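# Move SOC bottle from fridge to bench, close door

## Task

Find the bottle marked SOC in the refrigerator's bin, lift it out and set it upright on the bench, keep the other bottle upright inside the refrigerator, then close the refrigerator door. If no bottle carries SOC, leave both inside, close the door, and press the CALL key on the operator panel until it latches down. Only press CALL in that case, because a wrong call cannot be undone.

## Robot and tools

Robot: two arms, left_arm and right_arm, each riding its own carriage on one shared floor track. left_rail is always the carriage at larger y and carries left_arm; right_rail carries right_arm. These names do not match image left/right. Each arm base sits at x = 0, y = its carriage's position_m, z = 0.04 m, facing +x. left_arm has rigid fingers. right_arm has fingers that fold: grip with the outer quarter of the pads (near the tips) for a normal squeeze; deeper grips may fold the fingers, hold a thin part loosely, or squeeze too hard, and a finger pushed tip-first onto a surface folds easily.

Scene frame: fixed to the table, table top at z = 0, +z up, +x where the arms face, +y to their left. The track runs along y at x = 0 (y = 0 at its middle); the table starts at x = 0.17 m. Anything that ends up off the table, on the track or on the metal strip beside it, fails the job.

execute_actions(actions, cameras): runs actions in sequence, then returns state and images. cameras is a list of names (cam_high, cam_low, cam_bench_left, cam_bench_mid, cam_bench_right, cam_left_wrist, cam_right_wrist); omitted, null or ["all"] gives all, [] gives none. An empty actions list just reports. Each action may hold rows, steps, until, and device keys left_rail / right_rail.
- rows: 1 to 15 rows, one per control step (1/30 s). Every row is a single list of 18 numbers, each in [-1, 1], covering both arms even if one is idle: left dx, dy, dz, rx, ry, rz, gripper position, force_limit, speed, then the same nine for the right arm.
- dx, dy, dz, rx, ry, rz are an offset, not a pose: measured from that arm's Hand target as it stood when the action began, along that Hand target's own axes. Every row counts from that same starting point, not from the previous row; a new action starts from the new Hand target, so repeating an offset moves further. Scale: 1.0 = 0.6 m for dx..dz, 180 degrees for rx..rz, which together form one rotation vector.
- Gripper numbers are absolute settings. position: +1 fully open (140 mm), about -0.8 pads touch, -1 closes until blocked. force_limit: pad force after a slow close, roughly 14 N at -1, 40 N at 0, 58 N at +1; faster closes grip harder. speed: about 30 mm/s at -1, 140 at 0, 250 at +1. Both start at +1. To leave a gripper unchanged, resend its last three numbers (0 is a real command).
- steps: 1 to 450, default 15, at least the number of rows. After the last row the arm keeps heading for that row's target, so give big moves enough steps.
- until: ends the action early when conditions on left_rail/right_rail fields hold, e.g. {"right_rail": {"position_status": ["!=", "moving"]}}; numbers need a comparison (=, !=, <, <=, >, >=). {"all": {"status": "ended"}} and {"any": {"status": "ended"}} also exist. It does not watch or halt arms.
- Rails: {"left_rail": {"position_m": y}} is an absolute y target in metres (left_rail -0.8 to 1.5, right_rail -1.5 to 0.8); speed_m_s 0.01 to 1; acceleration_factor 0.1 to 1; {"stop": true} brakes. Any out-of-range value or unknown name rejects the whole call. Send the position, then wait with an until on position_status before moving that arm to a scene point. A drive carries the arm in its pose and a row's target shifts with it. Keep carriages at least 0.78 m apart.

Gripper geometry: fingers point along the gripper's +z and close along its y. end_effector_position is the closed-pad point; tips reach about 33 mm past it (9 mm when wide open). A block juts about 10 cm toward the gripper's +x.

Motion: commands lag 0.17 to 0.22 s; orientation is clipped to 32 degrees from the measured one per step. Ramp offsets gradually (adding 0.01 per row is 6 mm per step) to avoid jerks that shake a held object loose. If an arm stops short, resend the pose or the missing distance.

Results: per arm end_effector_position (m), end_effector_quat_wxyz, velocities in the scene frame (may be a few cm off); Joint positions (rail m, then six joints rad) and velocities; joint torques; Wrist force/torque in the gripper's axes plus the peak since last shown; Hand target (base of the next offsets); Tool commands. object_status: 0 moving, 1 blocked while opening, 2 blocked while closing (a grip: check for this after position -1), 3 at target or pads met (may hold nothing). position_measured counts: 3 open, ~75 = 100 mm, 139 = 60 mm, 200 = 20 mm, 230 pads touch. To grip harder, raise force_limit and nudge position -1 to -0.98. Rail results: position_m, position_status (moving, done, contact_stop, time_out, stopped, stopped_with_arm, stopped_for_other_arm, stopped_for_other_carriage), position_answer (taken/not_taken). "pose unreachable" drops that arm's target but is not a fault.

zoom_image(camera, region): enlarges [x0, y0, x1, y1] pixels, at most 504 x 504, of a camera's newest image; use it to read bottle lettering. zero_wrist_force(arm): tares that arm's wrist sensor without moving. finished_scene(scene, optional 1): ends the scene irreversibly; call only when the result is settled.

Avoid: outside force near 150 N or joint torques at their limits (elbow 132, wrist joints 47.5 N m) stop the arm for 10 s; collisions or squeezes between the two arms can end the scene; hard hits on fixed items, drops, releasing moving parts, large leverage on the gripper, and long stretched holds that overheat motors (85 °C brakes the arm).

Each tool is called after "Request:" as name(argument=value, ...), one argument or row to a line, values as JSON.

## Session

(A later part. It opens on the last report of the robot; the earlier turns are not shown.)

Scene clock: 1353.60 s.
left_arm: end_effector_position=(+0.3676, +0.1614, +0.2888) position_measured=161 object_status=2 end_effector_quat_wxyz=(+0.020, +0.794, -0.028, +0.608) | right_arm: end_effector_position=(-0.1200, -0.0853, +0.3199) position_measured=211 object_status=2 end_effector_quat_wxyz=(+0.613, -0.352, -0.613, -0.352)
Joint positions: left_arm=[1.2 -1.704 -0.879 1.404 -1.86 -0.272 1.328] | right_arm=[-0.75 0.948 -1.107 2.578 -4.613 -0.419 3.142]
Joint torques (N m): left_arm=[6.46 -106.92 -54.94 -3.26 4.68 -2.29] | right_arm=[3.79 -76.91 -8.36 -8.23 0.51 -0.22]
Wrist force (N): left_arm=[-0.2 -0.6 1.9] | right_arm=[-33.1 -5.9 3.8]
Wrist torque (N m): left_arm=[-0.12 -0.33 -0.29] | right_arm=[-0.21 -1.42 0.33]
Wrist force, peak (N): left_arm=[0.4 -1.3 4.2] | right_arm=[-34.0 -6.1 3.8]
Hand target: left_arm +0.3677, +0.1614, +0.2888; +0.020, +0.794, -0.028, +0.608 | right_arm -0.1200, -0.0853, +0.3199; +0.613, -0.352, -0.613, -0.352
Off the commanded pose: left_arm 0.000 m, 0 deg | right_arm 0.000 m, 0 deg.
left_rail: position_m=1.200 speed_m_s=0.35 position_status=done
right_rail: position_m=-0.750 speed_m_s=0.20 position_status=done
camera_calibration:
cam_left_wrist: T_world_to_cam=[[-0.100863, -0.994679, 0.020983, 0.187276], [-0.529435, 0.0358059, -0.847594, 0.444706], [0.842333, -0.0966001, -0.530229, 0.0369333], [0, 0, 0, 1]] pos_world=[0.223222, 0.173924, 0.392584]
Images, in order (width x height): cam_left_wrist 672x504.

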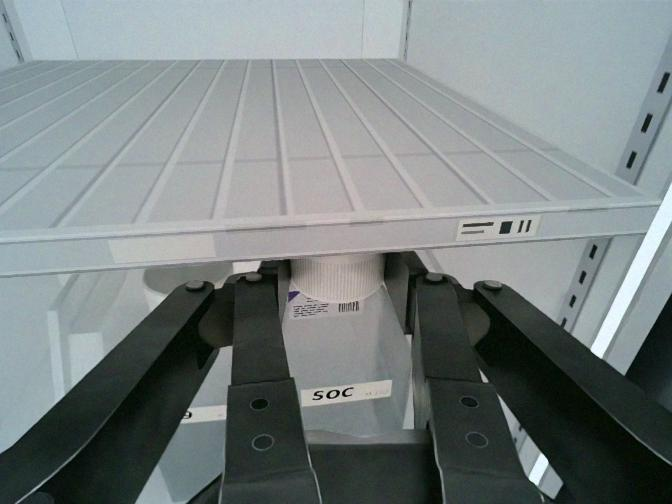

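Request:
execute_actions(
  actions=[
    {"rows":[[-0.001,0.0,-0.004,0,0,0,-1,0,-1,0,0,0,0,0,0,-0.98,0.1,-1],[-0.003,0.001,-0.01,0,0,0,-1,0,-1,0,0,0,0,0,0,-0.98,0.1,-1],[-0.005,0.002,-0.0195,0,0,0,-1,0,-1,0,0,0,0,0,0,-0.98,0.1,-1]],"steps":20},
    {"rows":[[0.004,0,-0.001,0,0,0,-1,0,-1,0,0,0,0,0,0,-0.98,0.1,-1],[0.0095,0,-0.0025,0,0,0,-1,0,-1,0,0,0,0,0,0,-0.98,0.1,-1],[0.0155,0,-0.004,0,0,0,-1,0,-1,0,0,0,0,0,0,-0.98,0.1,-1],[0.0209,0,-0.0056,0,0,0,-1,0,-1,0,0,0,0,0,0,-0.98,0.1,-1]],"steps":25},
    {"rows":[[-0.001,0,-0.004,0,0,0,-1,0,-1,0,0,0,0,0,0,-0.98,0.1,-1],[-0.003,0,-0.01,0,0,0,-1,0,-1,0,0,0,0,0,0,-0.98,0.1,-1],[-0.005,0,-0.0195,0,0,0,-1,0,-1,0,0,0,0,0,0,-0.98,0.1,-1]],"steps":25},
  ],
  cameras=["cam_left_wrist"],
)

Scene clock: 1383.73 s.
left_arm: end_effector_position=(+0.3551, +0.1625, +0.2954) position_measured=162 object_status=2 end_effector_quat_wxyz=(+0.017, +0.795, -0.029, +0.605) | right_arm: end_effector_position=(-0.1200, -0.0853, +0.3199) position_measured=211 object_status=2 end_effector_quat_wxyz=(+0.613, -0.352, -0.613, -0.352)
Joint positions: left_arm=[1.2 -1.716 -0.888 1.393 -1.793 -0.282 1.285] | right_arm=[-0.75 0.948 -1.107 2.578 -4.613 -0.419 3.142]
Joint torques (N m): left_arm=[-3.28 -100.12 -41.8 -4.8 4.33 -0.3] | right_arm=[-10.97 -53.29 -8.99 -8.48 -4.33 -0.26]
Wrist force (N): left_arm=[-14.0 9.4 4.6] | right_arm=[-30.8 -4.7 4.1]
Wrist torque (N m): left_arm=[-0.04 -0.01 -0.53] | right_arm=[-0.34 -1.38 0.35]
Wrist force, peak (N): left_arm=[-126.4 45.0 68.3] | right_arm=[-33.8 -6.3 4.1]
Hand target: left_arm +0.3551, +0.1625, +0.2954; +0.017, +0.795, -0.029, +0.605 (not the last commanded pose) | right_arm -0.1200, -0.0853, +0.3199; +0.613, -0.352, -0.613, -0.352
Tool commands: left_gripper/position=-1.0 left_gripper/force_limit=+0.003922 left_gripper/speed=-1.0 right_gripper/position=-0.98 right_gripper/force_limit=+0.1 right_gripper/speed=-1.0
Off the commanded pose: right_arm 0.000 m, 0 deg.
FORCE FAULT: contact force on the left arm reached its limit, and that arm stopped for 10 seconds. The contact can be on any part of that arm, not only on its tool. That arm's remaining commands of this call were not run. That arm's target is now where it stood when the stop ended, not its last command. That arm accepts commands again.
left_rail: position_m=1.200 speed_m_s=0.35 position_status=done
right_rail: position_m=-0.750 speed_m_s=0.20 position_status=done
camera_calibration:
cam_left_wrist: T_world_to_cam=[[-0.0987528, -0.994994, 0.0153146, 0.18792], [-0.534556, 0.0400611, -0.844183, 0.443766], [0.839344, -0.091552, -0.535836, 0.0529694], [0, 0, 0, 1]] pos_world=[0.211316, 0.174051, 0.400125]
Images, in order (width x height): cam_left_wrist 672x504.

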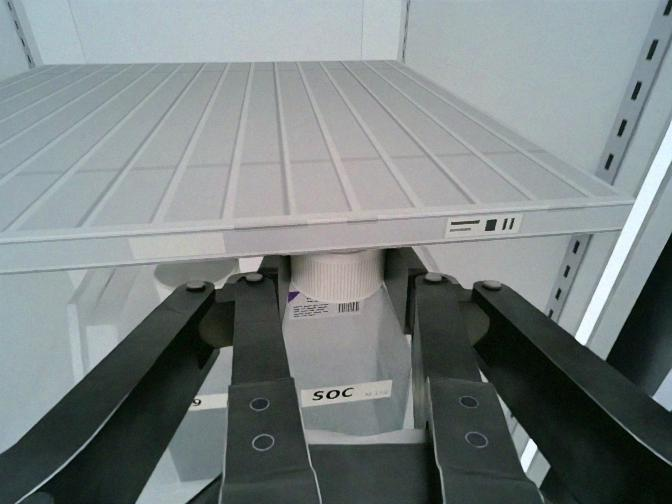

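Request:
execute_actions(
  actions=[
    {"rows":[[-0.004,0,0.001,0,0,0,-1,0,-1,0,0,0,0,0,0,-0.98,0.1,-1],[-0.0107,0,0.0028,0,0,0,-1,0,-1,0,0,0,0,0,0,-0.98,0.1,-1]],"steps":25},
  ],
  cameras=["cam_left_wrist"],
)

Scene clock: 1432.93 s.
left_arm: end_effector_position=(+0.3550, +0.1625, +0.2887) position_measured=162 object_status=2 end_effector_quat_wxyz=(+0.017, +0.795, -0.029, +0.605) | right_arm: end_effector_position=(-0.1200, -0.0853, +0.3199) position_measured=211 object_status=2 end_effector_quat_wxyz=(+0.613, -0.352, -0.613, -0.352)
Joint positions: left_arm=[1.2 -1.716 -0.883 1.397 -1.802 -0.282 1.285] | right_arm=[-0.75 0.948 -1.107 2.578 -4.613 -0.419 3.142]
Joint torques (N m): left_arm=[-17.47 -86.09 -34.13 -7.17 1.1 1.48] | right_arm=[-10.47 -58.36 -8.31 -8.05 -4 -0.01]
Wrist force (N): left_arm=[6.8 -4.5 2.0] | right_arm=[-35.5 -4.5 3.4]
Wrist torque (N m): left_arm=[-0.99 -1.91 -0.28] | right_arm=[-0.18 -1.45 0.38]
Wrist force, peak (N): left_arm=[-14.6 10.0 5.0] | right_arm=[-35.9 -4.9 3.1]
Hand target: left_arm +0.3550, +0.1625, +0.2887; +0.017, +0.795, -0.029, +0.605 | right_arm -0.1200, -0.0853, +0.3199; +0.613, -0.352, -0.613, -0.352
Off the commanded pose: left_arm 0.000 m, 0 deg | right_arm 0.000 m, 0 deg.
left_rail: position_m=1.200 speed_m_s=0.35 position_status=done
right_rail: position_m=-0.750 speed_m_s=0.20 position_status=done
camera_calibration:
cam_left_wrist: T_world_to_cam=[[-0.0987528, -0.994994, 0.0153146, 0.188111], [-0.534556, 0.0400611, -0.844183, 0.438137], [0.839344, -0.091552, -0.535836, 0.0495259], [0, 0, 0, 1]] pos_world=[0.211216, 0.174151, 0.393525]
Images, in order (width x height): cam_left_wrist 672x504.

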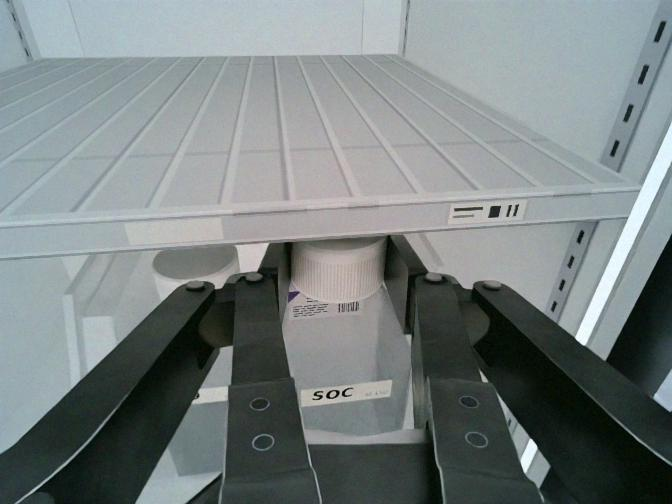

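Request:
execute_actions(
  actions=[
    {"rows":[[0.002,0,0,0,-0.01,0,-1,0,-1,0,0,0,0,0,0,-0.98,0.1,-1],[0.004,0,0,0,-0.025,0,-1,0,-1,0,0,0,0,0,0,-0.98,0.1,-1],[0.0067,0,0,0,-0.0444,0,-1,0,-1,0,0,0,0,0,0,-0.98,0.1,-1]],"steps":25},
  ],
  cameras=["cam_left_wrist"],
)

Scene clock: 1455.07 s.
left_arm: end_effector_position=(+0.3561, +0.1624, +0.2926) position_measured=162 object_status=2 end_effector_quat_wxyz=(+0.015, +0.836, -0.030, +0.548) | right_arm: end_effector_position=(-0.1200, -0.0853, +0.3199) position_measured=211 object_status=2 end_effector_quat_wxyz=(+0.613, -0.352, -0.613, -0.352)
Joint positions: left_arm=[1.2 -1.699 -0.911 1.381 -1.892 -0.415 1.417] | right_arm=[-0.75 0.948 -1.107 2.578 -4.613 -0.419 3.142]
Joint torques (N m): left_arm=[31.02 -121.84 -38.65 -6.97 6.16 2.16] | right_arm=[-11.28 -60.15 -8.27 -8.87 -3.13 0.44]
Wrist force (N): left_arm=[-13.4 6.4 -9.3] | right_arm=[-30.1 -2.8 3.3]
Wrist torque (N m): left_arm=[-0.60 -0.94 -0.89] | right_arm=[-0.33 -1.28 0.38]
Wrist force, peak (N): left_arm=[-13.8 7.2 -9.0] | right_arm=[-36.2 -5.2 3.3]
Hand target: left_arm +0.3561, +0.1624, +0.2926; +0.015, +0.836, -0.030, +0.548 | right_arm -0.1200, -0.0853, +0.3199; +0.613, -0.352, -0.613, -0.352
Off the commanded pose: left_arm 0.000 m, 0 deg | right_arm 0.000 m, 0 deg.
left_rail: position_m=1.200 speed_m_s=0.35 position_status=done
right_rail: position_m=-0.750 speed_m_s=0.20 position_status=done
camera_calibration:
cam_left_wrist: T_world_to_cam=[[-0.0953025, -0.995256, 0.0195717, 0.185563], [-0.646546, 0.0469377, -0.761429, 0.456445], [0.756898, -0.0852202, -0.647953, 0.111786], [0, 0, 0, 1]] pos_world=[0.228187, 0.172784, 0.416351]
Images, in order (width x height): cam_left_wrist 672x504.

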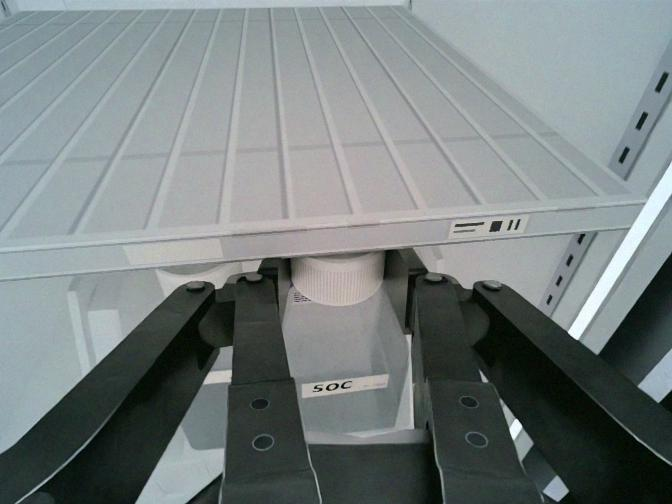

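Request:
execute_actions(
  actions=[
    {"rows":[[-0.0012,0,-0.003,0,0,0,-1,0,-1,0,0,0,0,0,0,-0.98,0.1,-1],[-0.0032,0,-0.0075,0,0,0,-1,0,-1,0,0,0,0,0,0,-0.98,0.1,-1],[-0.0052,0,-0.0123,0,0,0,-1,0,-1,0,0,0,0,0,0,-0.98,0.1,-1]],"steps":25},
  ],
  cameras=["cam_left_wrist"],
)

Scene clock: 1472.50 s.
left_arm: end_effector_position=(+0.3481, +0.1629, +0.2927) position_measured=162 object_status=2 end_effector_quat_wxyz=(+0.015, +0.836, -0.030, +0.548) | right_arm: end_effector_position=(-0.1200, -0.0854, +0.3199) position_measured=211 object_status=2 end_effector_quat_wxyz=(+0.613, -0.352, -0.613, -0.352)
Joint positions: left_arm=[1.2 -1.707 -0.913 1.38 -1.872 -0.416 1.398] | right_arm=[-0.75 0.948 -1.107 2.578 -4.613 -0.419 3.142]
Joint torques (N m): left_arm=[-18.47 -92.24 -56.36 -3.65 0.69 -2.52] | right_arm=[-11.19 -62.63 -8.52 -8.49 -1.81 1.2]
Wrist force (N): left_arm=[7.6 -4.5 3.9] | right_arm=[-33.5 -4.3 3.7]
Wrist torque (N m): left_arm=[-0.89 -1.74 -0.17] | right_arm=[-0.23 -1.53 0.38]
Wrist force, peak (N): left_arm=[-15.0 7.4 -9.6] | right_arm=[-34.6 -4.5 3.5]
Hand target: left_arm +0.3481, +0.1629, +0.2927; +0.015, +0.836, -0.030, +0.548 | right_arm -0.1200, -0.0853, +0.3199; +0.613, -0.352, -0.613, -0.352
Off the commanded pose: left_arm 0.000 m, 0 deg | right_arm 0.000 m, 0 deg.
left_rail: position_m=1.200 speed_m_s=0.35 position_status=done
right_rail: position_m=-0.750 speed_m_s=0.20 position_status=done
camera_calibration:
cam_left_wrist: T_world_to_cam=[[-0.0953036, -0.995256, 0.0195705, 0.185394], [-0.646546, 0.0469394, -0.761429, 0.451397], [0.756898, -0.0852202, -0.647953, 0.118022], [0, 0, 0, 1]] pos_world=[0.220187, 0.173384, 0.416551]
Images, in order (width x height): cam_left_wrist 672x504.

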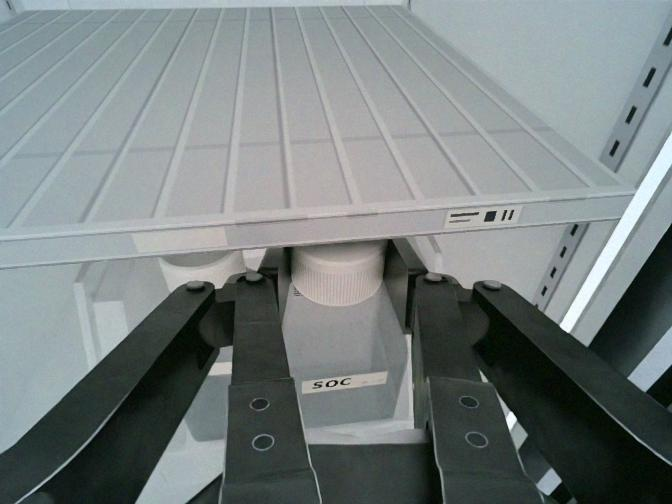

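Request:
execute_actions(
  actions=[
    {"rows":[[0.0025,0,-0.001,0,0,0,-1,0,-1,0,0,0,0,0,0,-0.98,0.1,-1],[0.0046,0,-0.002,0,0,0,-1,0,-1,0,0,0,0,0,0,-0.98,0.1,-1]],"steps":15},
    {"rows":[[-0.001,0,-0.003,0,0,0,-1,0,-1,0,0,0,0,0,0,-0.98,0.1,-1],[-0.0032,0,-0.0077,0,0,0,-1,0,-1,0,0,0,0,0,0,-0.98,0.1,-1]],"steps":20},
  ],
  cameras=["cam_left_wrist"],
)

Scene clock: 1489.87 s.
left_arm: end_effector_position=(+0.3431, +0.1633, +0.2958) position_measured=162 object_status=2 end_effector_quat_wxyz=(+0.015, +0.836, -0.030, +0.548) | right_arm: end_effector_position=(-0.1200, -0.0853, +0.3199) position_measured=211 object_status=2 end_effector_quat_wxyz=(+0.613, -0.352, -0.613, -0.352)
Joint positions: left_arm=[1.2 -1.712 -0.917 1.378 -1.855 -0.417 1.385] | right_arm=[-0.75 0.948 -1.107 2.578 -4.613 -0.419 3.142]
Joint torques (N m): left_arm=[-18.3 -97.75 -55.95 -3.3 0.12 -2.33] | right_arm=[-9.27 -65.15 -9.95 -8.3 -4.87 1.39]
Wrist force (N): left_arm=[8.2 -2.0 3.6] | right_arm=[-34.0 -4.8 3.3]
Wrist torque (N m): left_arm=[-0.52 -1.75 -0.23] | right_arm=[-0.30 -1.47 0.38]
Wrist force, peak (N): left_arm=[-2.7 -1.6 11.6] | right_arm=[-34.8 -4.7 3.3]
Hand target: left_arm +0.3431, +0.1633, +0.2958; +0.015, +0.836, -0.030, +0.548 | right_arm -0.1200, -0.0853, +0.3199; +0.613, -0.352, -0.613, -0.352
Off the commanded pose: left_arm 0.000 m, 0 deg | right_arm 0.000 m, 0 deg.
left_rail: position_m=1.200 speed_m_s=0.35 position_status=done
right_rail: position_m=-0.750 speed_m_s=0.20 position_status=done
camera_calibration:
cam_left_wrist: T_world_to_cam=[[-0.0953036, -0.995256, 0.0195705, 0.185158], [-0.646546, 0.0469394, -0.761429, 0.450434], [0.756898, -0.0852202, -0.647953, 0.123776], [0, 0, 0, 1]] pos_world=[0.215187, 0.173684, 0.419551]
Images, in order (width x height): cam_left_wrist 672x504.

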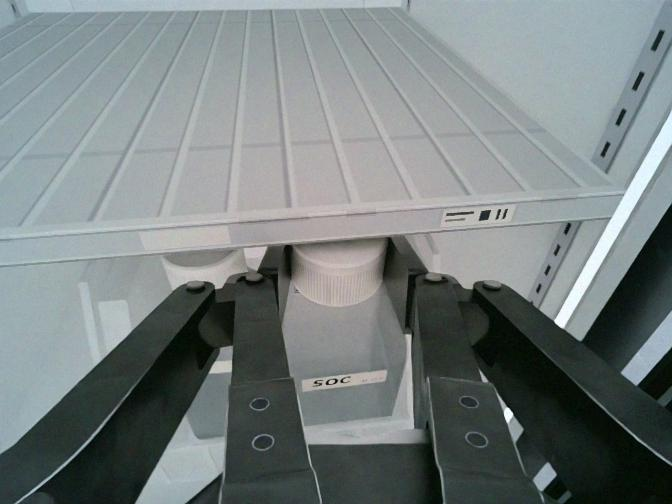

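Request:
execute_actions(
  actions=[
    {"rows":[[0.003,0,0,0,-0.01,0,-1,0,-1,0,0,0,0,0,0,-0.98,0.1,-1],[0.0047,0,0,0,-0.025,0,-1,0,-1,0,0,0,0,0,0,-0.98,0.1,-1],[0.0058,0,0,0,-0.0444,0,-1,0,-1,0,0,0,0,0,0,-0.98,0.1,-1]],"steps":25},
  ],
  cameras=["cam_left_wrist"],
)

Scene clock: 1509.90 s.
left_arm: end_effector_position=(+0.3444, +0.1631, +0.2990) position_measured=162 object_status=2 end_effector_quat_wxyz=(+0.013, +0.872, -0.031, +0.489) | right_arm: end_effector_position=(-0.1200, -0.0853, +0.3199) position_measured=211 object_status=2 end_effector_quat_wxyz=(+0.613, -0.352, -0.613, -0.352)
Joint positions: left_arm=[1.2 -1.689 -0.939 1.349 -1.889 -0.552 1.472] | right_arm=[-0.75 0.948 -1.107 2.578 -4.613 -0.42 3.142]
Joint torques (N m): left_arm=[85.76 -138.15 -74.39 -9.99 22.15 3.63] | right_arm=[-8.96 -68.95 -9.04 -3.56 4.19 2.16]
Wrist force (N): left_arm=[-62.7 -3.9 -45.1] | right_arm=[-18.6 1.4 0.9]
Wrist torque (N m): left_arm=[0.82 0.15 -2.39] | right_arm=[-0.54 -1.08 0.41]
Wrist force, peak (N): left_arm=[-63.2 -4.1 -44.4] | right_arm=[-34.8 -4.8 3.8]
Hand target: left_arm +0.3445, +0.1631, +0.2990; +0.013, +0.872, -0.031, +0.489 | right_arm -0.1200, -0.0853, +0.3199; +0.613, -0.352, -0.613, -0.352
Off the commanded pose: left_arm 0.000 m, 0 deg | right_arm 0.000 m, 0 deg.
left_rail: position_m=1.200 speed_m_s=0.35 position_status=done
right_rail: position_m=-0.750 speed_m_s=0.20 position_status=done
camera_calibration:
cam_left_wrist: T_world_to_cam=[[-0.0913163, -0.995547, 0.0234098, 0.182625], [-0.745927, 0.052808, -0.66393, 0.457936], [0.659738, -0.0780897, -0.747428, 0.186884], [0, 0, 0, 1]] pos_world=[0.234969, 0.172223, 0.439445]
Images, in order (width x height): cam_left_wrist 672x504.

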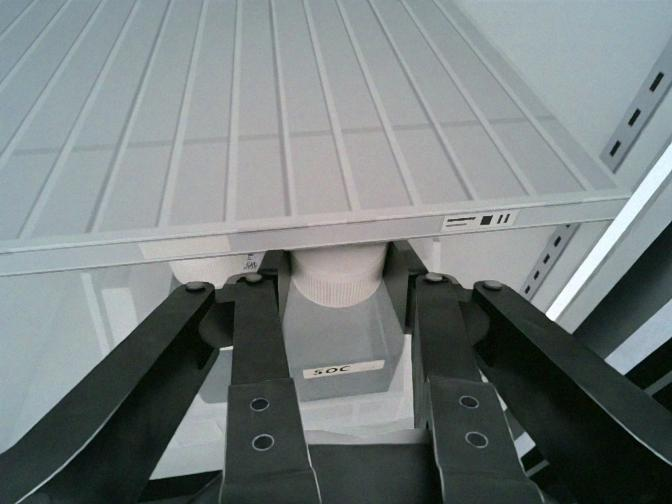

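Request:
execute_actions(
  actions=[
    {"rows":[[-0.002,0,-0.0035,0,0,0,-1,0,-1,0,0,0,0,0,0,-0.98,0.1,-1],[-0.0043,0,-0.0071,0,0,0,-1,0,-1,0,0,0,0,0,0,-0.98,0.1,-1]],"steps":20},
  ],
  cameras=["cam_left_wrist"],
)

Request:
zoom_image(
  camera="cam_left_wrist",
  region=[170, 180, 510, 480],
)

Scene clock: 1544.30 s.
left_arm: end_effector_position=(+0.3395, +0.1635, +0.2991) position_measured=162 object_status=2 end_effector_quat_wxyz=(+0.013, +0.872, -0.031, +0.489) | right_arm: end_effector_position=(-0.1200, -0.0854, +0.3199) position_measured=211 object_status=2 end_effector_quat_wxyz=(+0.613, -0.352, -0.613, -0.352)
Joint positions: left_arm=[1.2 -1.694 -0.941 1.349 -1.88 -0.552 1.463] | right_arm=[-0.75 0.948 -1.107 2.578 -4.613 -0.419 3.142]
Joint torques (N m): left_arm=[-20.37 -112.05 -57.4 -5.61 5.43 -1.87] | right_arm=[-5.46 -69.29 -10.18 -4.34 -4.77 2.6]
Wrist force (N): left_arm=[-9.2 -5.5 14.9] | right_arm=[-30.9 -5.0 3.7]
Wrist torque (N m): left_arm=[-0.91 -1.46 -0.67] | right_arm=[-0.22 -1.23 0.39]
Wrist force, peak (N): left_arm=[-64.3 -4.1 -47.1] | right_arm=[-30.9 -5.0 3.7]
Hand target: left_arm +0.3395, +0.1635, +0.2990; +0.013, +0.872, -0.031, +0.489 | right_arm -0.1200, -0.0853, +0.3199; +0.613, -0.352, -0.613, -0.352
Off the commanded pose: left_arm 0.000 m, 0 deg | right_arm 0.000 m, 0 deg.
left_rail: position_m=1.200 speed_m_s=0.35 position_status=done
right_rail: position_m=-0.750 speed_m_s=0.20 position_status=done
camera_calibration:
cam_left_wrist: T_world_to_cam=[[-0.0912491, -0.995552, 0.0234684, 0.182434], [-0.745935, 0.0527191, -0.663929, 0.454348], [0.659738, -0.0780888, -0.747427, 0.190215], [0, 0, 0, 1]] pos_world=[0.230069, 0.172523, 0.439545]
Images, in order (width x height): cam_left_wrist 672x504.

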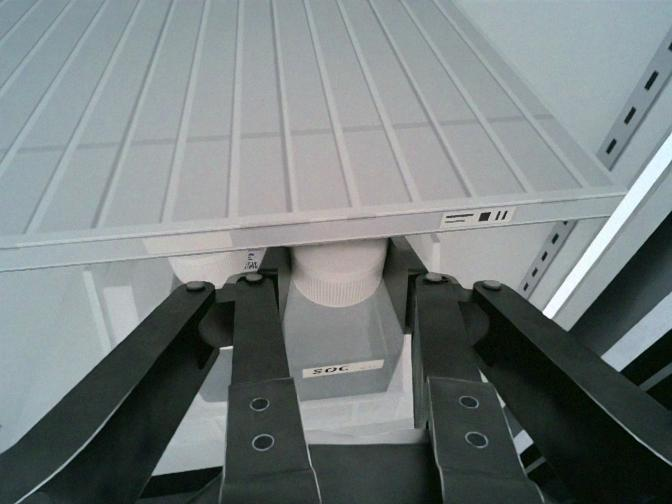

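Scaled by 1.482 from the camera's 672x504 image, which has a finer 960x720 frame.

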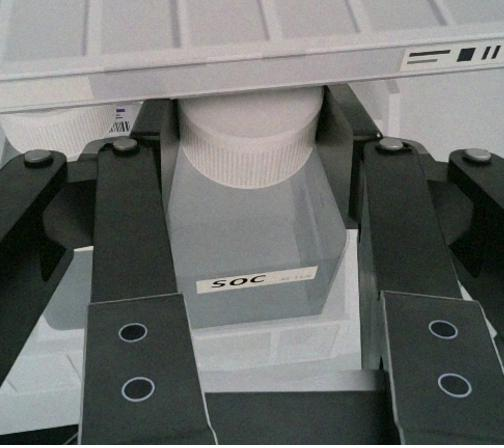

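Request:
execute_actions(
  actions=[
    {"rows":[[-0.001,0,-0.003,0,0,0,-1,0,-1,0,0,0,0,0,0,-0.98,0.1,-1],[-0.0012,0,-0.0065,0,0,0,-1,0,-1,0,0,0,0,0,0,-0.98,0.1,-1],[-0.0012,0,-0.01,0,0,0,-1,0,-1,0,0,0,0,0,0,-0.98,0.1,-1]],"steps":20},
  ],
  cameras=["cam_left_wrist"],
)

Request:
zoom_image(
  camera="cam_left_wrist",
  region=[170, 180, 510, 480],
)

Scene clock: 1573.67 s.
left_arm: end_effector_position=(+0.3340, +0.1638, +0.3015) position_measured=162 object_status=2 end_effector_quat_wxyz=(+0.013, +0.872, -0.031, +0.489) | right_arm: end_effector_position=(-0.1200, -0.0853, +0.3199) position_measured=211 object_status=2 end_effector_quat_wxyz=(+0.613, -0.352, -0.613, -0.352)
Joint positions: left_arm=[1.2 -1.699 -0.944 1.348 -1.866 -0.553 1.453] | right_arm=[-0.75 0.948 -1.107 2.578 -4.613 -0.419 3.142]
Joint torques (N m): left_arm=[-18.13 -109.22 -59.6 -3.72 1.47 -2.55] | right_arm=[-7.25 -74.33 -10.21 -7.9 -3.82 1.45]
Wrist force (N): left_arm=[3.9 -2.5 5.2] | right_arm=[-32.2 -5.3 3.8]
Wrist torque (N m): left_arm=[-0.69 -1.73 -0.32] | right_arm=[-0.17 -1.41 0.39]
Wrist force, peak (N): left_arm=[-8.9 -5.2 15.2] | right_arm=[-33.1 -5.7 3.4]
Hand target: left_arm +0.3340, +0.1638, +0.3015; +0.013, +0.872, -0.031, +0.489 | right_arm -0.1200, -0.0853, +0.3199; +0.613, -0.352, -0.613, -0.352
Off the commanded pose: left_arm 0.000 m, 0 deg | right_arm 0.000 m, 0 deg.
left_rail: position_m=1.200 speed_m_s=0.35 position_status=done
right_rail: position_m=-0.750 speed_m_s=0.20 position_status=done
camera_calibration:
cam_left_wrist: T_world_to_cam=[[-0.0912592, -0.995554, 0.0233279, 0.18224], [-0.74593, 0.0528198, -0.663927, 0.451803], [0.659743, -0.0779904, -0.747434, 0.195645], [0, 0, 0, 1]] pos_world=[0.224569, 0.172824, 0.441944]
Images, in order (width x height): cam_left_wrist 672x504.

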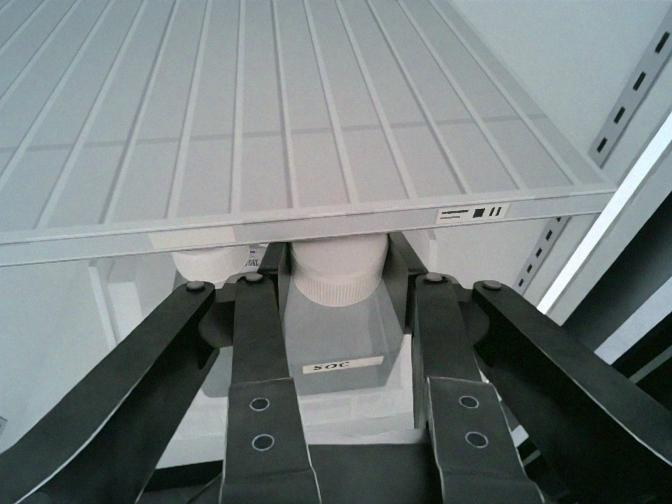

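Scaled by 1.482 from the camera's 672x504 image, which has a finer 960x720 frame.

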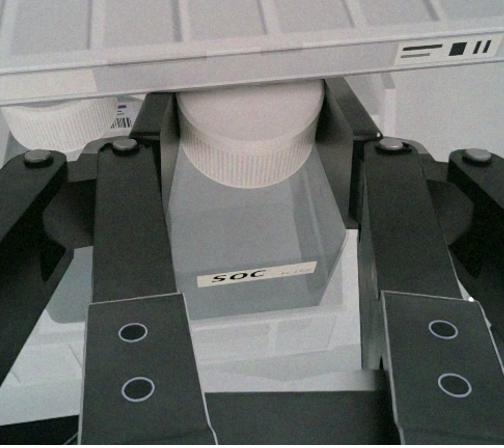

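Request:
execute_actions(
  actions=[
    {"rows":[[0.001,0,-0.003,0,0,0,-1,0,-1,0,0,0,0,0,0,-0.98,0.1,-1],[0.002,0,-0.0065,0,0,0,-1,0,-1,0,0,0,0,0,0,-0.98,0.1,-1],[0.002,0,-0.0135,0,0,0,-1,0,-1,0,0,0,0,0,0,-0.98,0.1,-1]],"steps":20},
  ],
  cameras=["cam_left_wrist"],
)

Request:
zoom_image(
  camera="cam_left_wrist",
  region=[170, 180, 510, 480],
)

Scene clock: 1583.43 s.
left_arm: end_effector_position=(+0.3278, +0.1642, +0.3067) position_measured=162 object_status=2 end_effector_quat_wxyz=(+0.013, +0.872, -0.031, +0.489) | right_arm: end_effector_position=(-0.1200, -0.0853, +0.3199) position_measured=211 object_status=2 end_effector_quat_wxyz=(+0.613, -0.352, -0.613, -0.352)
Joint positions: left_arm=[1.2 -1.705 -0.949 1.344 -1.847 -0.554 1.441] | right_arm=[-0.75 0.948 -1.107 2.578 -4.613 -0.419 3.142]
Joint torques (N m): left_arm=[-19.52 -130.06 -72.59 -5.24 11.05 -1.61] | right_arm=[-7.07 -74.43 -10.08 -8.01 -3.03 0.72]
Wrist force (N): left_arm=[-15.5 -1.1 18.9] | right_arm=[-29.8 -5.8 3.7]
Wrist torque (N m): left_arm=[-1.02 -1.88 -0.82] | right_arm=[-0.20 -1.37 0.39]
Wrist force, peak (N): left_arm=[-15.7 -1.1 18.7] | right_arm=[-33.1 -5.8 4.2]
Hand target: left_arm +0.3278, +0.1642, +0.3067; +0.013, +0.872, -0.031, +0.489 | right_arm -0.1200, -0.0853, +0.3199; +0.613, -0.352, -0.613, -0.352
Off the commanded pose: left_arm 0.000 m, 0 deg | right_arm 0.000 m, 0 deg.
left_rail: position_m=1.200 speed_m_s=0.35 position_status=done
right_rail: position_m=-0.750 speed_m_s=0.20 position_status=done
camera_calibration:
cam_left_wrist: T_world_to_cam=[[-0.0912498, -0.995555, 0.0233337, 0.181937], [-0.745974, 0.0528141, -0.663877, 0.450523], [0.659694, -0.0779851, -0.747477, 0.203748], [0, 0, 0, 1]] pos_world=[0.218269, 0.173224, 0.447144]
Images, in order (width x height): cam_left_wrist 672x504.

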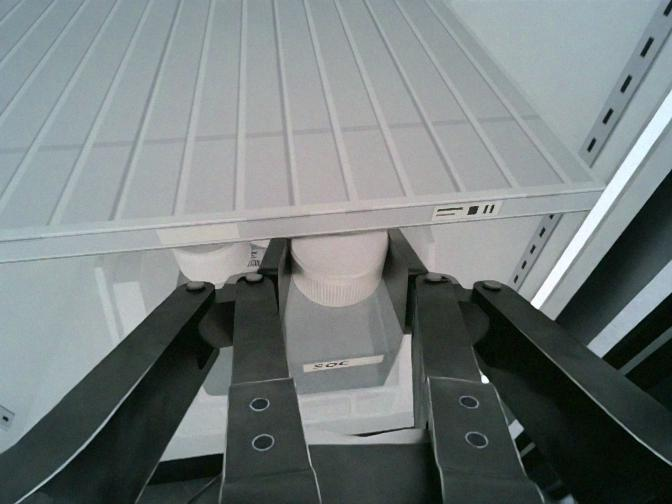

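Scaled by 1.482 from the camera's 672x504 image, which has a finer 960x720 frame.

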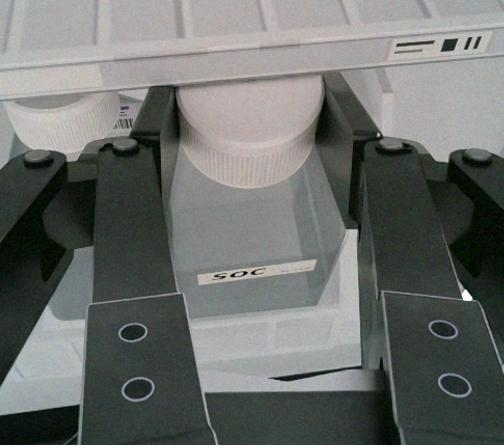

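Request:
zoom_image(
  camera="cam_left_wrist",
  region=[270, 300, 430, 460],
)

Request:
zoom_image(
  camera="cam_left_wrist",
  region=[80, 220, 290, 430],
)

Scaled by 3.150 from the camera's 672x504 image, which has a finer 960x720 frame.

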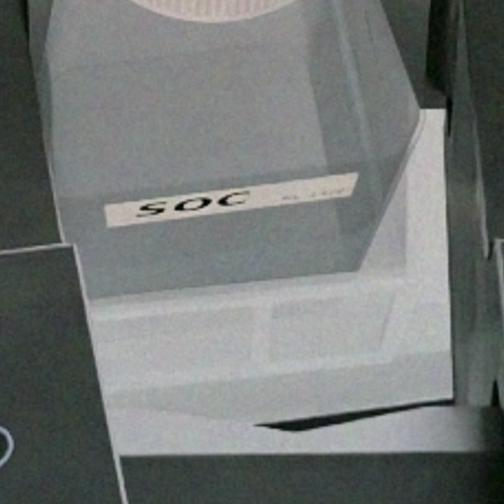

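Scaled by 2.400 from the camera's 672x504 image, which has a finer 960x720 frame.

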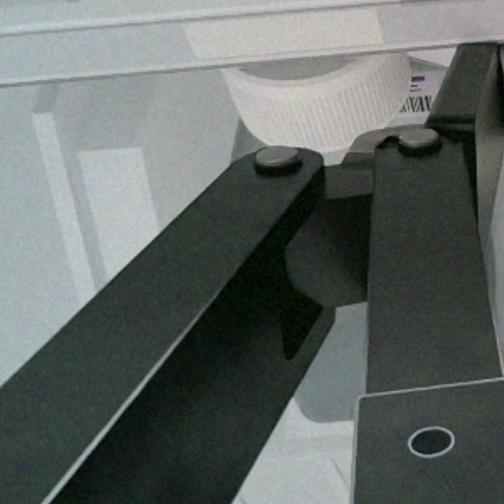

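Request:
execute_actions(
  actions=[
    {"rows":[[-0.0043,0,0.0026,0,0,0,-1,0,-1,0,0,0,0,0,0,-0.98,0.1,-1],[-0.006,0,-0.001,0,0,0,-1,0,-1,0,0,0,0,0,0,-0.98,0.1,-1],[-0.0095,0,-0.006,0,0,0,-1,0,-1,0,0,0,0,0,0,-0.98,0.1,-1]],"steps":20},
  ],
  cameras=[],
)

Scene clock: 1641.07 s.
left_arm: end_effector_position=(+0.3217, +0.1646, +0.3038) position_measured=162 object_status=2 end_effector_quat_wxyz=(+0.013, +0.872, -0.031, +0.489) | right_arm: end_effector_position=(-0.1200, -0.0853, +0.3199) position_measured=211 object_status=2 end_effector_quat_wxyz=(+0.613, -0.352, -0.613, -0.352)
Joint positions: left_arm=[1.2 -1.711 -0.948 1.347 -1.841 -0.554 1.43] | right_arm=[-0.75 0.948 -1.107 2.578 -4.613 -0.419 3.142]
Joint torques (N m): left_arm=[-19.37 -84.38 -36.08 -3.12 -0.07 -2.24] | right_arm=[-7.24 -73.92 -10.17 -8.02 -2.38 -0.05]
Wrist force (N): left_arm=[9.3 -4.6 2.7] | right_arm=[-33.0 -6.0 4.4]
Wrist torque (N m): left_arm=[-1.07 -1.71 -0.23] | right_arm=[-0.23 -1.40 0.38]
Wrist force, peak (N): left_arm=[-16.8 -0.6 19.9] | right_arm=[-34.2 -5.7 4.1]
Hand target: left_arm +0.3217, +0.1646, +0.3038; +0.013, +0.872, -0.031, +0.489 | right_arm -0.1200, -0.0853, +0.3199; +0.613, -0.352, -0.613, -0.352
Off the commanded pose: left_arm 0.000 m, 0 deg | right_arm 0.000 m, 0 deg.
left_rail: position_m=1.200 speed_m_s=0.35 position_status=done
right_rail: position_m=-0.750 speed_m_s=0.20 position_status=done
No camera images: "cameras" was empty.

Request:
execute_actions(
  actions=[
    {"rows":[[-0.001,0,-0.003,0,0,0,-1,0,-1,0,0,0,0,0,0,-0.98,0.1,-1],[-0.002,0,-0.008,0,0,0,-1,0,-1,0,0,0,0,0,0,-0.98,0.1,-1],[-0.0035,0,-0.0135,0,0,0,-1,0,-1,0,0,0,0,0,0,-0.98,0.1,-1],[-0.0043,0,-0.0168,0,0,0,-1,0,-1,0,0,0,0,0,0,-0.98,0.1,-1]],"steps":20},
  ],
  cameras=["cam_left_wrist"],
)

Request:
zoom_image(
  camera="cam_left_wrist",
  region=[170, 180, 510, 480],
)

Scene clock: 1657.03 s.
left_arm: end_effector_position=(+0.3118, +0.1653, +0.3068) position_measured=162 object_status=2 end_effector_quat_wxyz=(+0.013, +0.872, -0.031, +0.489) | right_arm: end_effector_position=(-0.1200, -0.0853, +0.3199) position_measured=211 object_status=2 end_effector_quat_wxyz=(+0.613, -0.352, -0.613, -0.352)
Joint positions: left_arm=[1.2 -1.721 -0.953 1.344 -1.819 -0.556 1.411] | right_arm=[-0.75 0.948 -1.107 2.578 -4.613 -0.419 3.142]
Joint torques (N m): left_arm=[-23.1 -115.63 -65.33 -4.6 3.99 -2.33] | right_arm=[-6.6 -72.81 -10.08 -7.74 -1.56 -0.21]
Wrist force (N): left_arm=[-1.0 -4.3 14.2] | right_arm=[-32.6 -6.7 4.3]
Wrist torque (N m): left_arm=[-1.06 -2.12 -0.22] | right_arm=[-0.21 -1.36 0.38]
Wrist force, peak (N): left_arm=[-1.1 -3.4 15.8] | right_arm=[-34.4 -5.9 4.0]
Hand target: left_arm +0.3118, +0.1653, +0.3068; +0.013, +0.872, -0.031, +0.489 | right_arm -0.1200, -0.0853, +0.3199; +0.613, -0.352, -0.613, -0.352
Off the commanded pose: left_arm 0.000 m, 0 deg | right_arm 0.000 m, 0 deg.
left_rail: position_m=1.200 speed_m_s=0.35 position_status=done
right_rail: position_m=-0.750 speed_m_s=0.20 position_status=done
camera_calibration:
cam_left_wrist: T_world_to_cam=[[-0.0912514, -0.995554, 0.0233347, 0.181579], [-0.745931, 0.0528094, -0.663927, 0.438685], [0.659743, -0.0779903, -0.747434, 0.214369], [0, 0, 0, 1]] pos_world=[0.202369, 0.174324, 0.447244]
Images, in order (width x height): cam_left_wrist 672x504.

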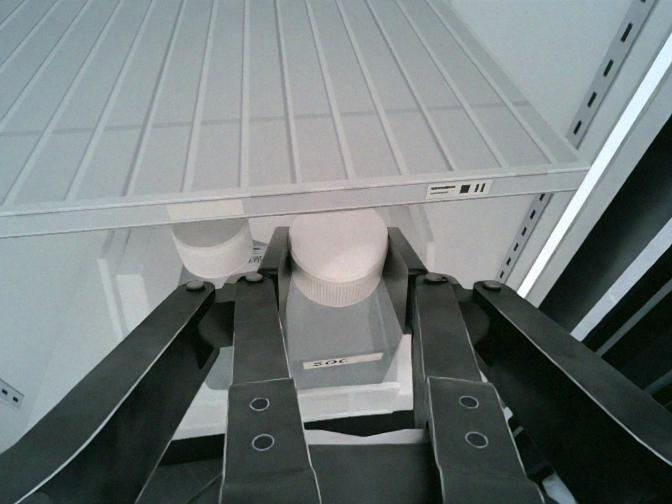

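Scaled by 1.482 from the camera's 672x504 image, which has a finer 960x720 frame.

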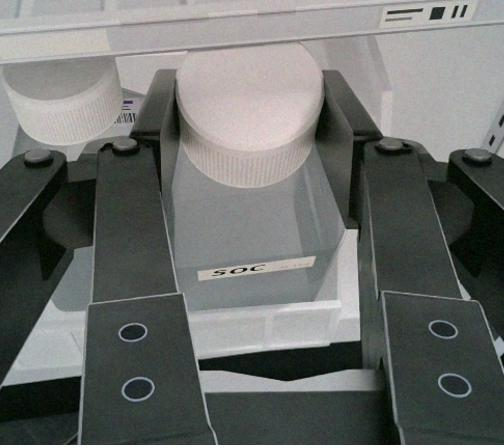

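Request:
execute_actions(
  actions=[
    {"rows":[[0.004,0,-0.0025,0,0,0,-1,0,-1,0,0,0,0,0,0,-0.98,0.1,-1],[0.009,0,-0.0055,0,0,0,-1,0,-1,0,0,0,0,0,0,-0.98,0.1,-1],[0.0135,0,-0.0095,0,0,0,-1,0,-1,0,0,0,0,0,0,-0.98,0.1,-1]],"steps":25},
  ],
  cameras=["cam_left_wrist"],
)

Request:
zoom_image(
  camera="cam_left_wrist",
  region=[170, 180, 510, 480],
)

Scene clock: 1696.43 s.
left_arm: end_effector_position=(+0.3112, +0.1652, +0.3167) position_measured=162 object_status=2 end_effector_quat_wxyz=(+0.013, +0.872, -0.031, +0.489) | right_arm: end_effector_position=(-0.1200, -0.0853, +0.3199) position_measured=211 object_status=2 end_effector_quat_wxyz=(+0.613, -0.352, -0.613, -0.352)
Joint positions: left_arm=[1.2 -1.722 -0.959 1.336 -1.803 -0.556 1.41] | right_arm=[-0.75 0.948 -1.107 2.578 -4.613 -0.419 3.142]
Joint torques (N m): left_arm=[-18.66 -135.88 -74.53 -4.34 10.68 -1.99] | right_arm=[-5.12 -72.56 -11.03 -7.6 -0.59 0.08]
Wrist force (N): left_arm=[-18.4 3.9 25.0] | right_arm=[-28.6 -7.2 5.2]
Wrist torque (N m): left_arm=[-1.75 -2.47 -0.57] | right_arm=[-0.14 -1.37 0.38]
Wrist force, peak (N): left_arm=[-19.3 4.7 25.4] | right_arm=[-33.6 -6.3 3.9]
Hand target: left_arm +0.3112, +0.1652, +0.3167; +0.013, +0.872, -0.031, +0.489 | right_arm -0.1200, -0.0853, +0.3199; +0.613, -0.352, -0.613, -0.352
Off the commanded pose: left_arm 0.000 m, 0 deg | right_arm 0.000 m, 0 deg.
left_rail: position_m=1.200 speed_m_s=0.35 position_status=done
right_rail: position_m=-0.750 speed_m_s=0.20 position_status=done
camera_calibration:
cam_left_wrist: T_world_to_cam=[[-0.0912514, -0.995554, 0.0233347, 0.181184], [-0.745931, 0.0528094, -0.663927, 0.444741], [0.659743, -0.0779903, -0.747434, 0.222223], [0, 0, 0, 1]] pos_world=[0.201669, 0.174224, 0.457144]
Images, in order (width x height): cam_left_wrist 672x504.

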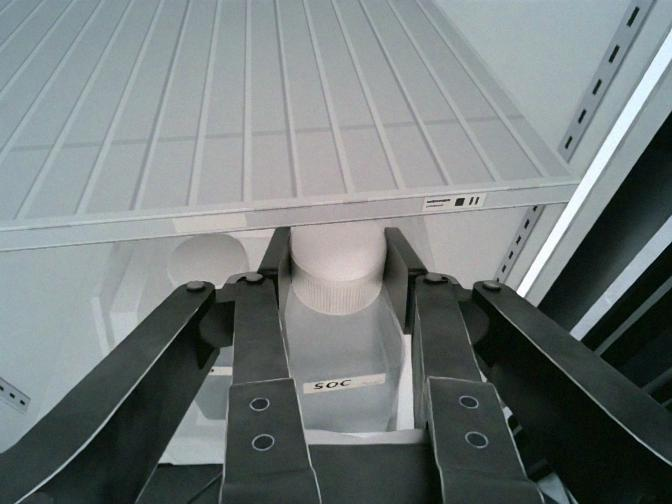

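Scaled by 1.482 from the camera's 672x504 image, which has a finer 960x720 frame.

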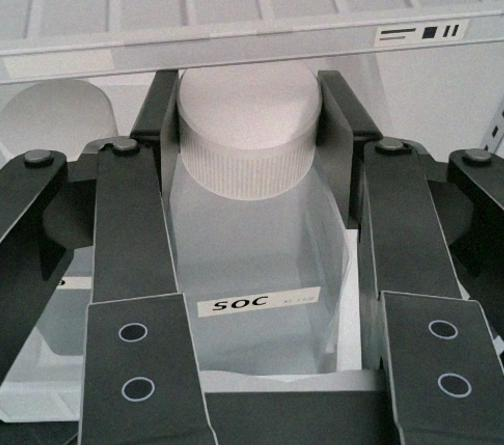

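Request:
execute_actions(
  actions=[
    {"rows":[[-0.004,0,0.0025,0,0,0,-1,0,-1,0,0,0,0,0,0,-0.98,0.1,-1],[-0.009,0,0.0055,0,0,0,-1,0,-1,0,0,0,0,0,0,-0.98,0.1,-1],[-0.0135,0,0.0085,0,0,0,-1,0,-1,0,0,0,0,0,0,-0.98,0.1,-1]],"steps":25},
  ],
  cameras=["cam_left_wrist"],
)

Request:
zoom_image(
  camera="cam_left_wrist",
  region=[90, 180, 510, 480],
)

Scene clock: 1708.20 s.
left_arm: end_effector_position=(+0.3113, +0.1653, +0.3071) position_measured=162 object_status=2 end_effector_quat_wxyz=(+0.013, +0.872, -0.031, +0.489) | right_arm: end_effector_position=(-0.1200, -0.0853, +0.3199) position_measured=211 object_status=2 end_effector_quat_wxyz=(+0.613, -0.352, -0.613, -0.352)
Joint positions: left_arm=[1.2 -1.722 -0.953 1.344 -1.817 -0.556 1.41] | right_arm=[-0.75 0.948 -1.107 2.578 -4.613 -0.419 3.142]
Joint torques (N m): left_arm=[8.1 -84.24 -36.28 -7.68 0.68 1.45] | right_arm=[-4.13 -72.61 -11.31 -7.61 -0.03 0.15]
Wrist force (N): left_arm=[6.3 -5.2 3.1] | right_arm=[-34.1 -6.3 4.2]
Wrist torque (N m): left_arm=[-1.21 -1.68 -0.27] | right_arm=[-0.26 -1.42 0.38]
Wrist force, peak (N): left_arm=[-19.5 4.4 25.8] | right_arm=[-34.2 -6.0 4.4]
Hand target: left_arm +0.3113, +0.1653, +0.3071; +0.013, +0.872, -0.031, +0.489 | right_arm -0.1200, -0.0853, +0.3199; +0.613, -0.352, -0.613, -0.352
Off the commanded pose: left_arm 0.000 m, 0 deg | right_arm 0.000 m, 0 deg.
left_rail: position_m=1.200 speed_m_s=0.35 position_status=done
right_rail: position_m=-0.750 speed_m_s=0.20 position_status=done
camera_calibration:
cam_left_wrist: T_world_to_cam=[[-0.0912592, -0.995554, 0.0233279, 0.181531], [-0.74593, 0.0528198, -0.663927, 0.438509], [0.659743, -0.0779904, -0.747434, 0.214924], [0, 0, 0, 1]] pos_world=[0.201869, 0.174324, 0.447544]
Images, in order (width x height): cam_left_wrist 672x504.

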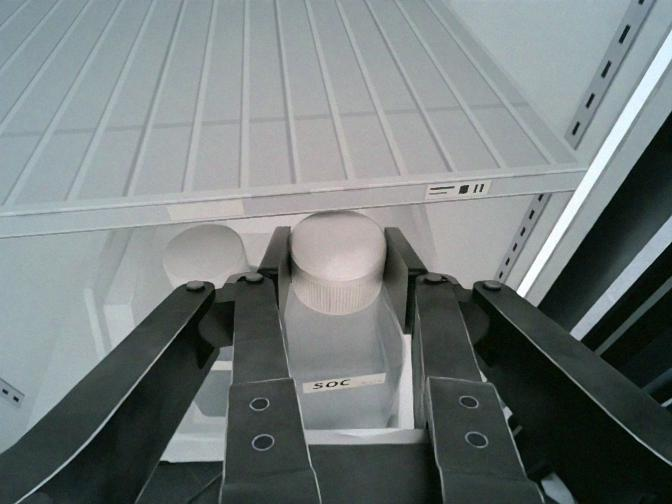

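Scaled by 1.200 from the camera's 672x504 image, which has a finer 960x720 frame.

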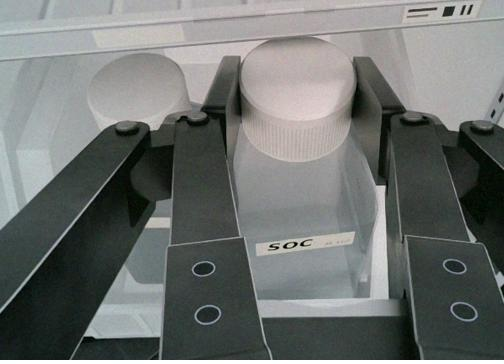

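Request:
zoom_image(
  camera="cam_left_wrist",
  region=[80, 200, 280, 480],
)

Request:
zoom_image(
  camera="cam_left_wrist",
  region=[270, 200, 450, 450],
)

Scaled by 1.800 from the camera's 672x504 image, which has a finer 960x720 frame.

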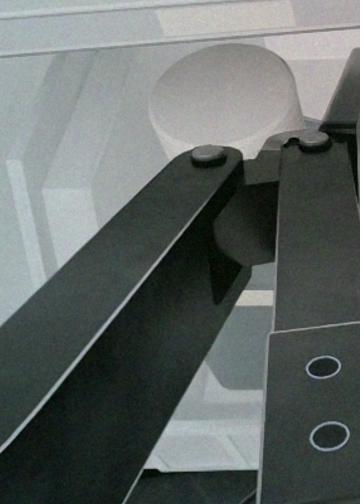

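Scaled by 2.016 from the camera's 672x504 image, which has a finer 960x720 frame.

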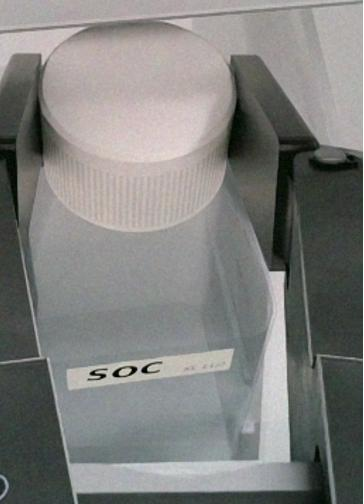

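Request:
execute_actions(
  actions=[
    {"rows":[[-0.002,0,-0.005,0,-0.009,0,-1,0,-1,0,0,0,0,0,0,-0.98,0.1,-1],[-0.004,0,-0.011,0,-0.02,0,-1,0,-1,0,0,0,0,0,0,-0.98,0.1,-1],[-0.007,0,-0.018,0,-0.032,0,-1,0,-1,0,0,0,0,0,0,-0.98,0.1,-1],[-0.01,0,-0.025,0,-0.044,0,-1,0,-1,0,0,0,0,0,0,-0.98,0.1,-1],[-0.013,0,-0.0314,0,-0.0556,0,-1,0,-1,0,0,0,0,0,0,-0.98,0.1,-1]],"steps":25},
  ],
  cameras=["cam_left_wrist"],
)

Request:
zoom_image(
  camera="cam_left_wrist",
  region=[90, 180, 510, 480],
)

Scene clock: 1794.57 s.
left_arm: end_effector_position=(+0.2912, +0.1666, +0.3103) position_measured=162 object_status=2 end_effector_quat_wxyz=(+0.010, +0.911, -0.032, +0.411) | right_arm: end_effector_position=(-0.1200, -0.0853, +0.3199) position_measured=211 object_status=2 end_effector_quat_wxyz=(+0.613, -0.352, -0.613, -0.352)
Joint positions: left_arm=[1.2 -1.707 -0.977 1.302 -1.81 -0.727 1.466] | right_arm=[-0.75 0.948 -1.107 2.578 -4.613 -0.419 3.142]
Joint torques (N m): left_arm=[6.79 -103.97 -58.49 -3.34 -0.34 1.56] | right_arm=[-5.17 -72.24 -11.79 -7.5 0.46 0.33]
Wrist force (N): left_arm=[8.6 -5.7 3.3] | right_arm=[-33.2 -6.9 4.2]
Wrist torque (N m): left_arm=[-1.33 -1.63 -0.38] | right_arm=[-0.32 -1.39 0.38]
Wrist force, peak (N): left_arm=[11.9 -5.7 0.4] | right_arm=[-34.7 -6.1 4.2]
Hand target: left_arm +0.2912, +0.1666, +0.3103; +0.010, +0.911, -0.032, +0.411 | right_arm -0.1200, -0.0853, +0.3199; +0.613, -0.352, -0.613, -0.352
Off the commanded pose: left_arm 0.000 m, 0 deg | right_arm 0.000 m, 0 deg.
left_rail: position_m=1.200 speed_m_s=0.35 position_status=done
right_rail: position_m=-0.750 speed_m_s=0.20 position_status=done
camera_calibration:
cam_left_wrist: T_world_to_cam=[[-0.0855065, -0.995965, 0.0272501, 0.178093], [-0.849781, 0.058623, -0.523865, 0.411331], [0.520154, -0.0679505, -0.851365, 0.301947], [0, 0, 0, 1]] pos_world=[0.20771, 0.173779, 0.467696]
Images, in order (width x height): cam_left_wrist 672x504.

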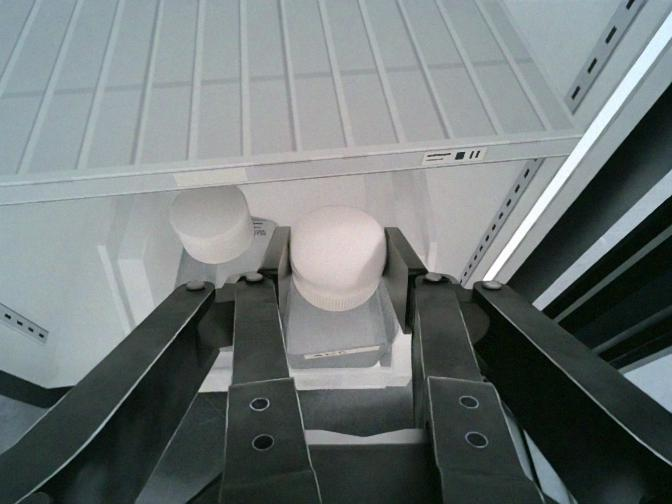

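Scaled by 1.200 from the camera's 672x504 image, which has a finer 960x720 frame.

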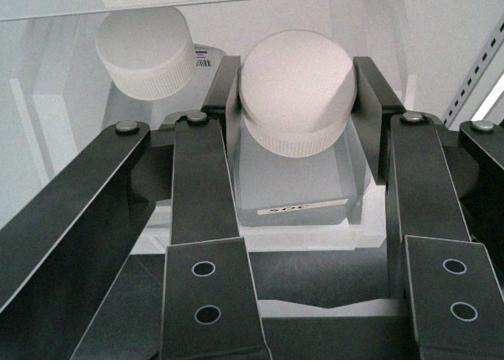

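Request:
execute_actions(
  actions=[
    {"rows":[[-0.0035,0,-0.006,0,-0.009,0,-1,0,-1,0,0,0,0,0,0,-0.98,0.1,-1],[-0.008,0,-0.013,0,-0.02,0,-1,0,-1,0,0,0,0,0,0,-0.98,0.1,-1],[-0.0125,0,-0.02,0,-0.032,0,-1,0,-1,0,0,0,0,0,0,-0.98,0.1,-1],[-0.0175,0,-0.0275,0,-0.044,0,-1,0,-1,0,0,0,0,0,0,-0.98,0.1,-1],[-0.0224,0,-0.0349,0,-0.0556,0,-1,0,-1,0,0,0,0,0,0,-0.98,0.1,-1]],"steps":25},
  ],
  cameras=["cam_left_wrist"],
)

Request:
zoom_image(
  camera="cam_left_wrist",
  region=[90, 140, 510, 440],
)

Scene clock: 1819.13 s.
left_arm: end_effector_position=(+0.2667, +0.1682, +0.3141) position_measured=162 object_status=2 end_effector_quat_wxyz=(+0.007, +0.943, -0.033, +0.330) | right_arm: end_effector_position=(-0.1200, -0.0853, +0.3199) position_measured=211 object_status=2 end_effector_quat_wxyz=(+0.613, -0.352, -0.613, -0.352)
Joint positions: left_arm=[1.2 -1.688 -0.993 1.255 -1.784 -0.9 1.506] | right_arm=[-0.75 0.948 -1.107 2.578 -4.613 -0.419 3.142]
Joint torques (N m): left_arm=[6.58 -82.3 -58.68 -3.31 -1.23 1.57] | right_arm=[-5.06 -71.74 -12.31 -7.69 1 0.63]
Wrist force (N): left_arm=[8.6 -5.4 4.0] | right_arm=[-34.2 -6.5 4.2]
Wrist torque (N m): left_arm=[-1.33 -1.49 -0.32] | right_arm=[-0.23 -1.44 0.39]
Wrist force, peak (N): left_arm=[10.5 -5.3 2.0] | right_arm=[-34.6 -6.3 4.1]
Hand target: left_arm +0.2667, +0.1682, +0.3141; +0.007, +0.943, -0.033, +0.330 | right_arm -0.1200, -0.0853, +0.3199; +0.613, -0.352, -0.613, -0.352
Off the commanded pose: left_arm 0.000 m, 0 deg | right_arm 0.000 m, 0 deg.
left_rail: position_m=1.200 speed_m_s=0.35 position_status=done
right_rail: position_m=-0.750 speed_m_s=0.20 position_status=done
camera_calibration:
cam_left_wrist: T_world_to_cam=[[-0.0791928, -0.996407, 0.0300376, 0.175057], [-0.927766, 0.0626477, -0.367865, 0.363522], [0.364662, -0.0570001, -0.929394, 0.382207], [0, 0, 0, 1]] pos_world=[0.21175, 0.17344, 0.483689]
Images, in order (width x height): cam_left_wrist 672x504.

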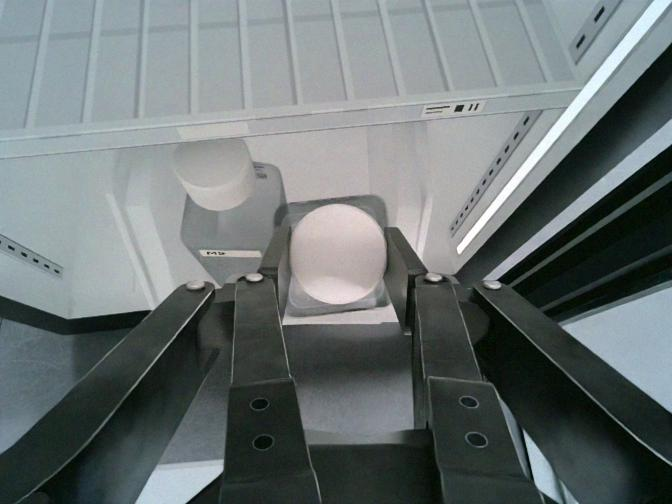

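Scaled by 1.200 from the camera's 672x504 image, which has a finer 960x720 frame.

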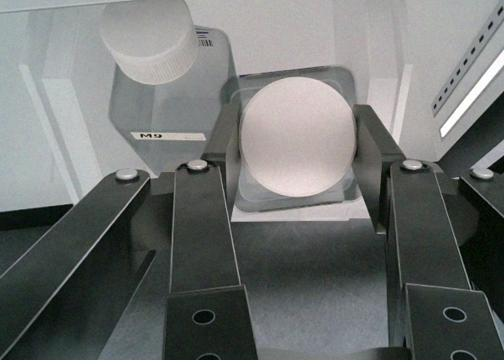

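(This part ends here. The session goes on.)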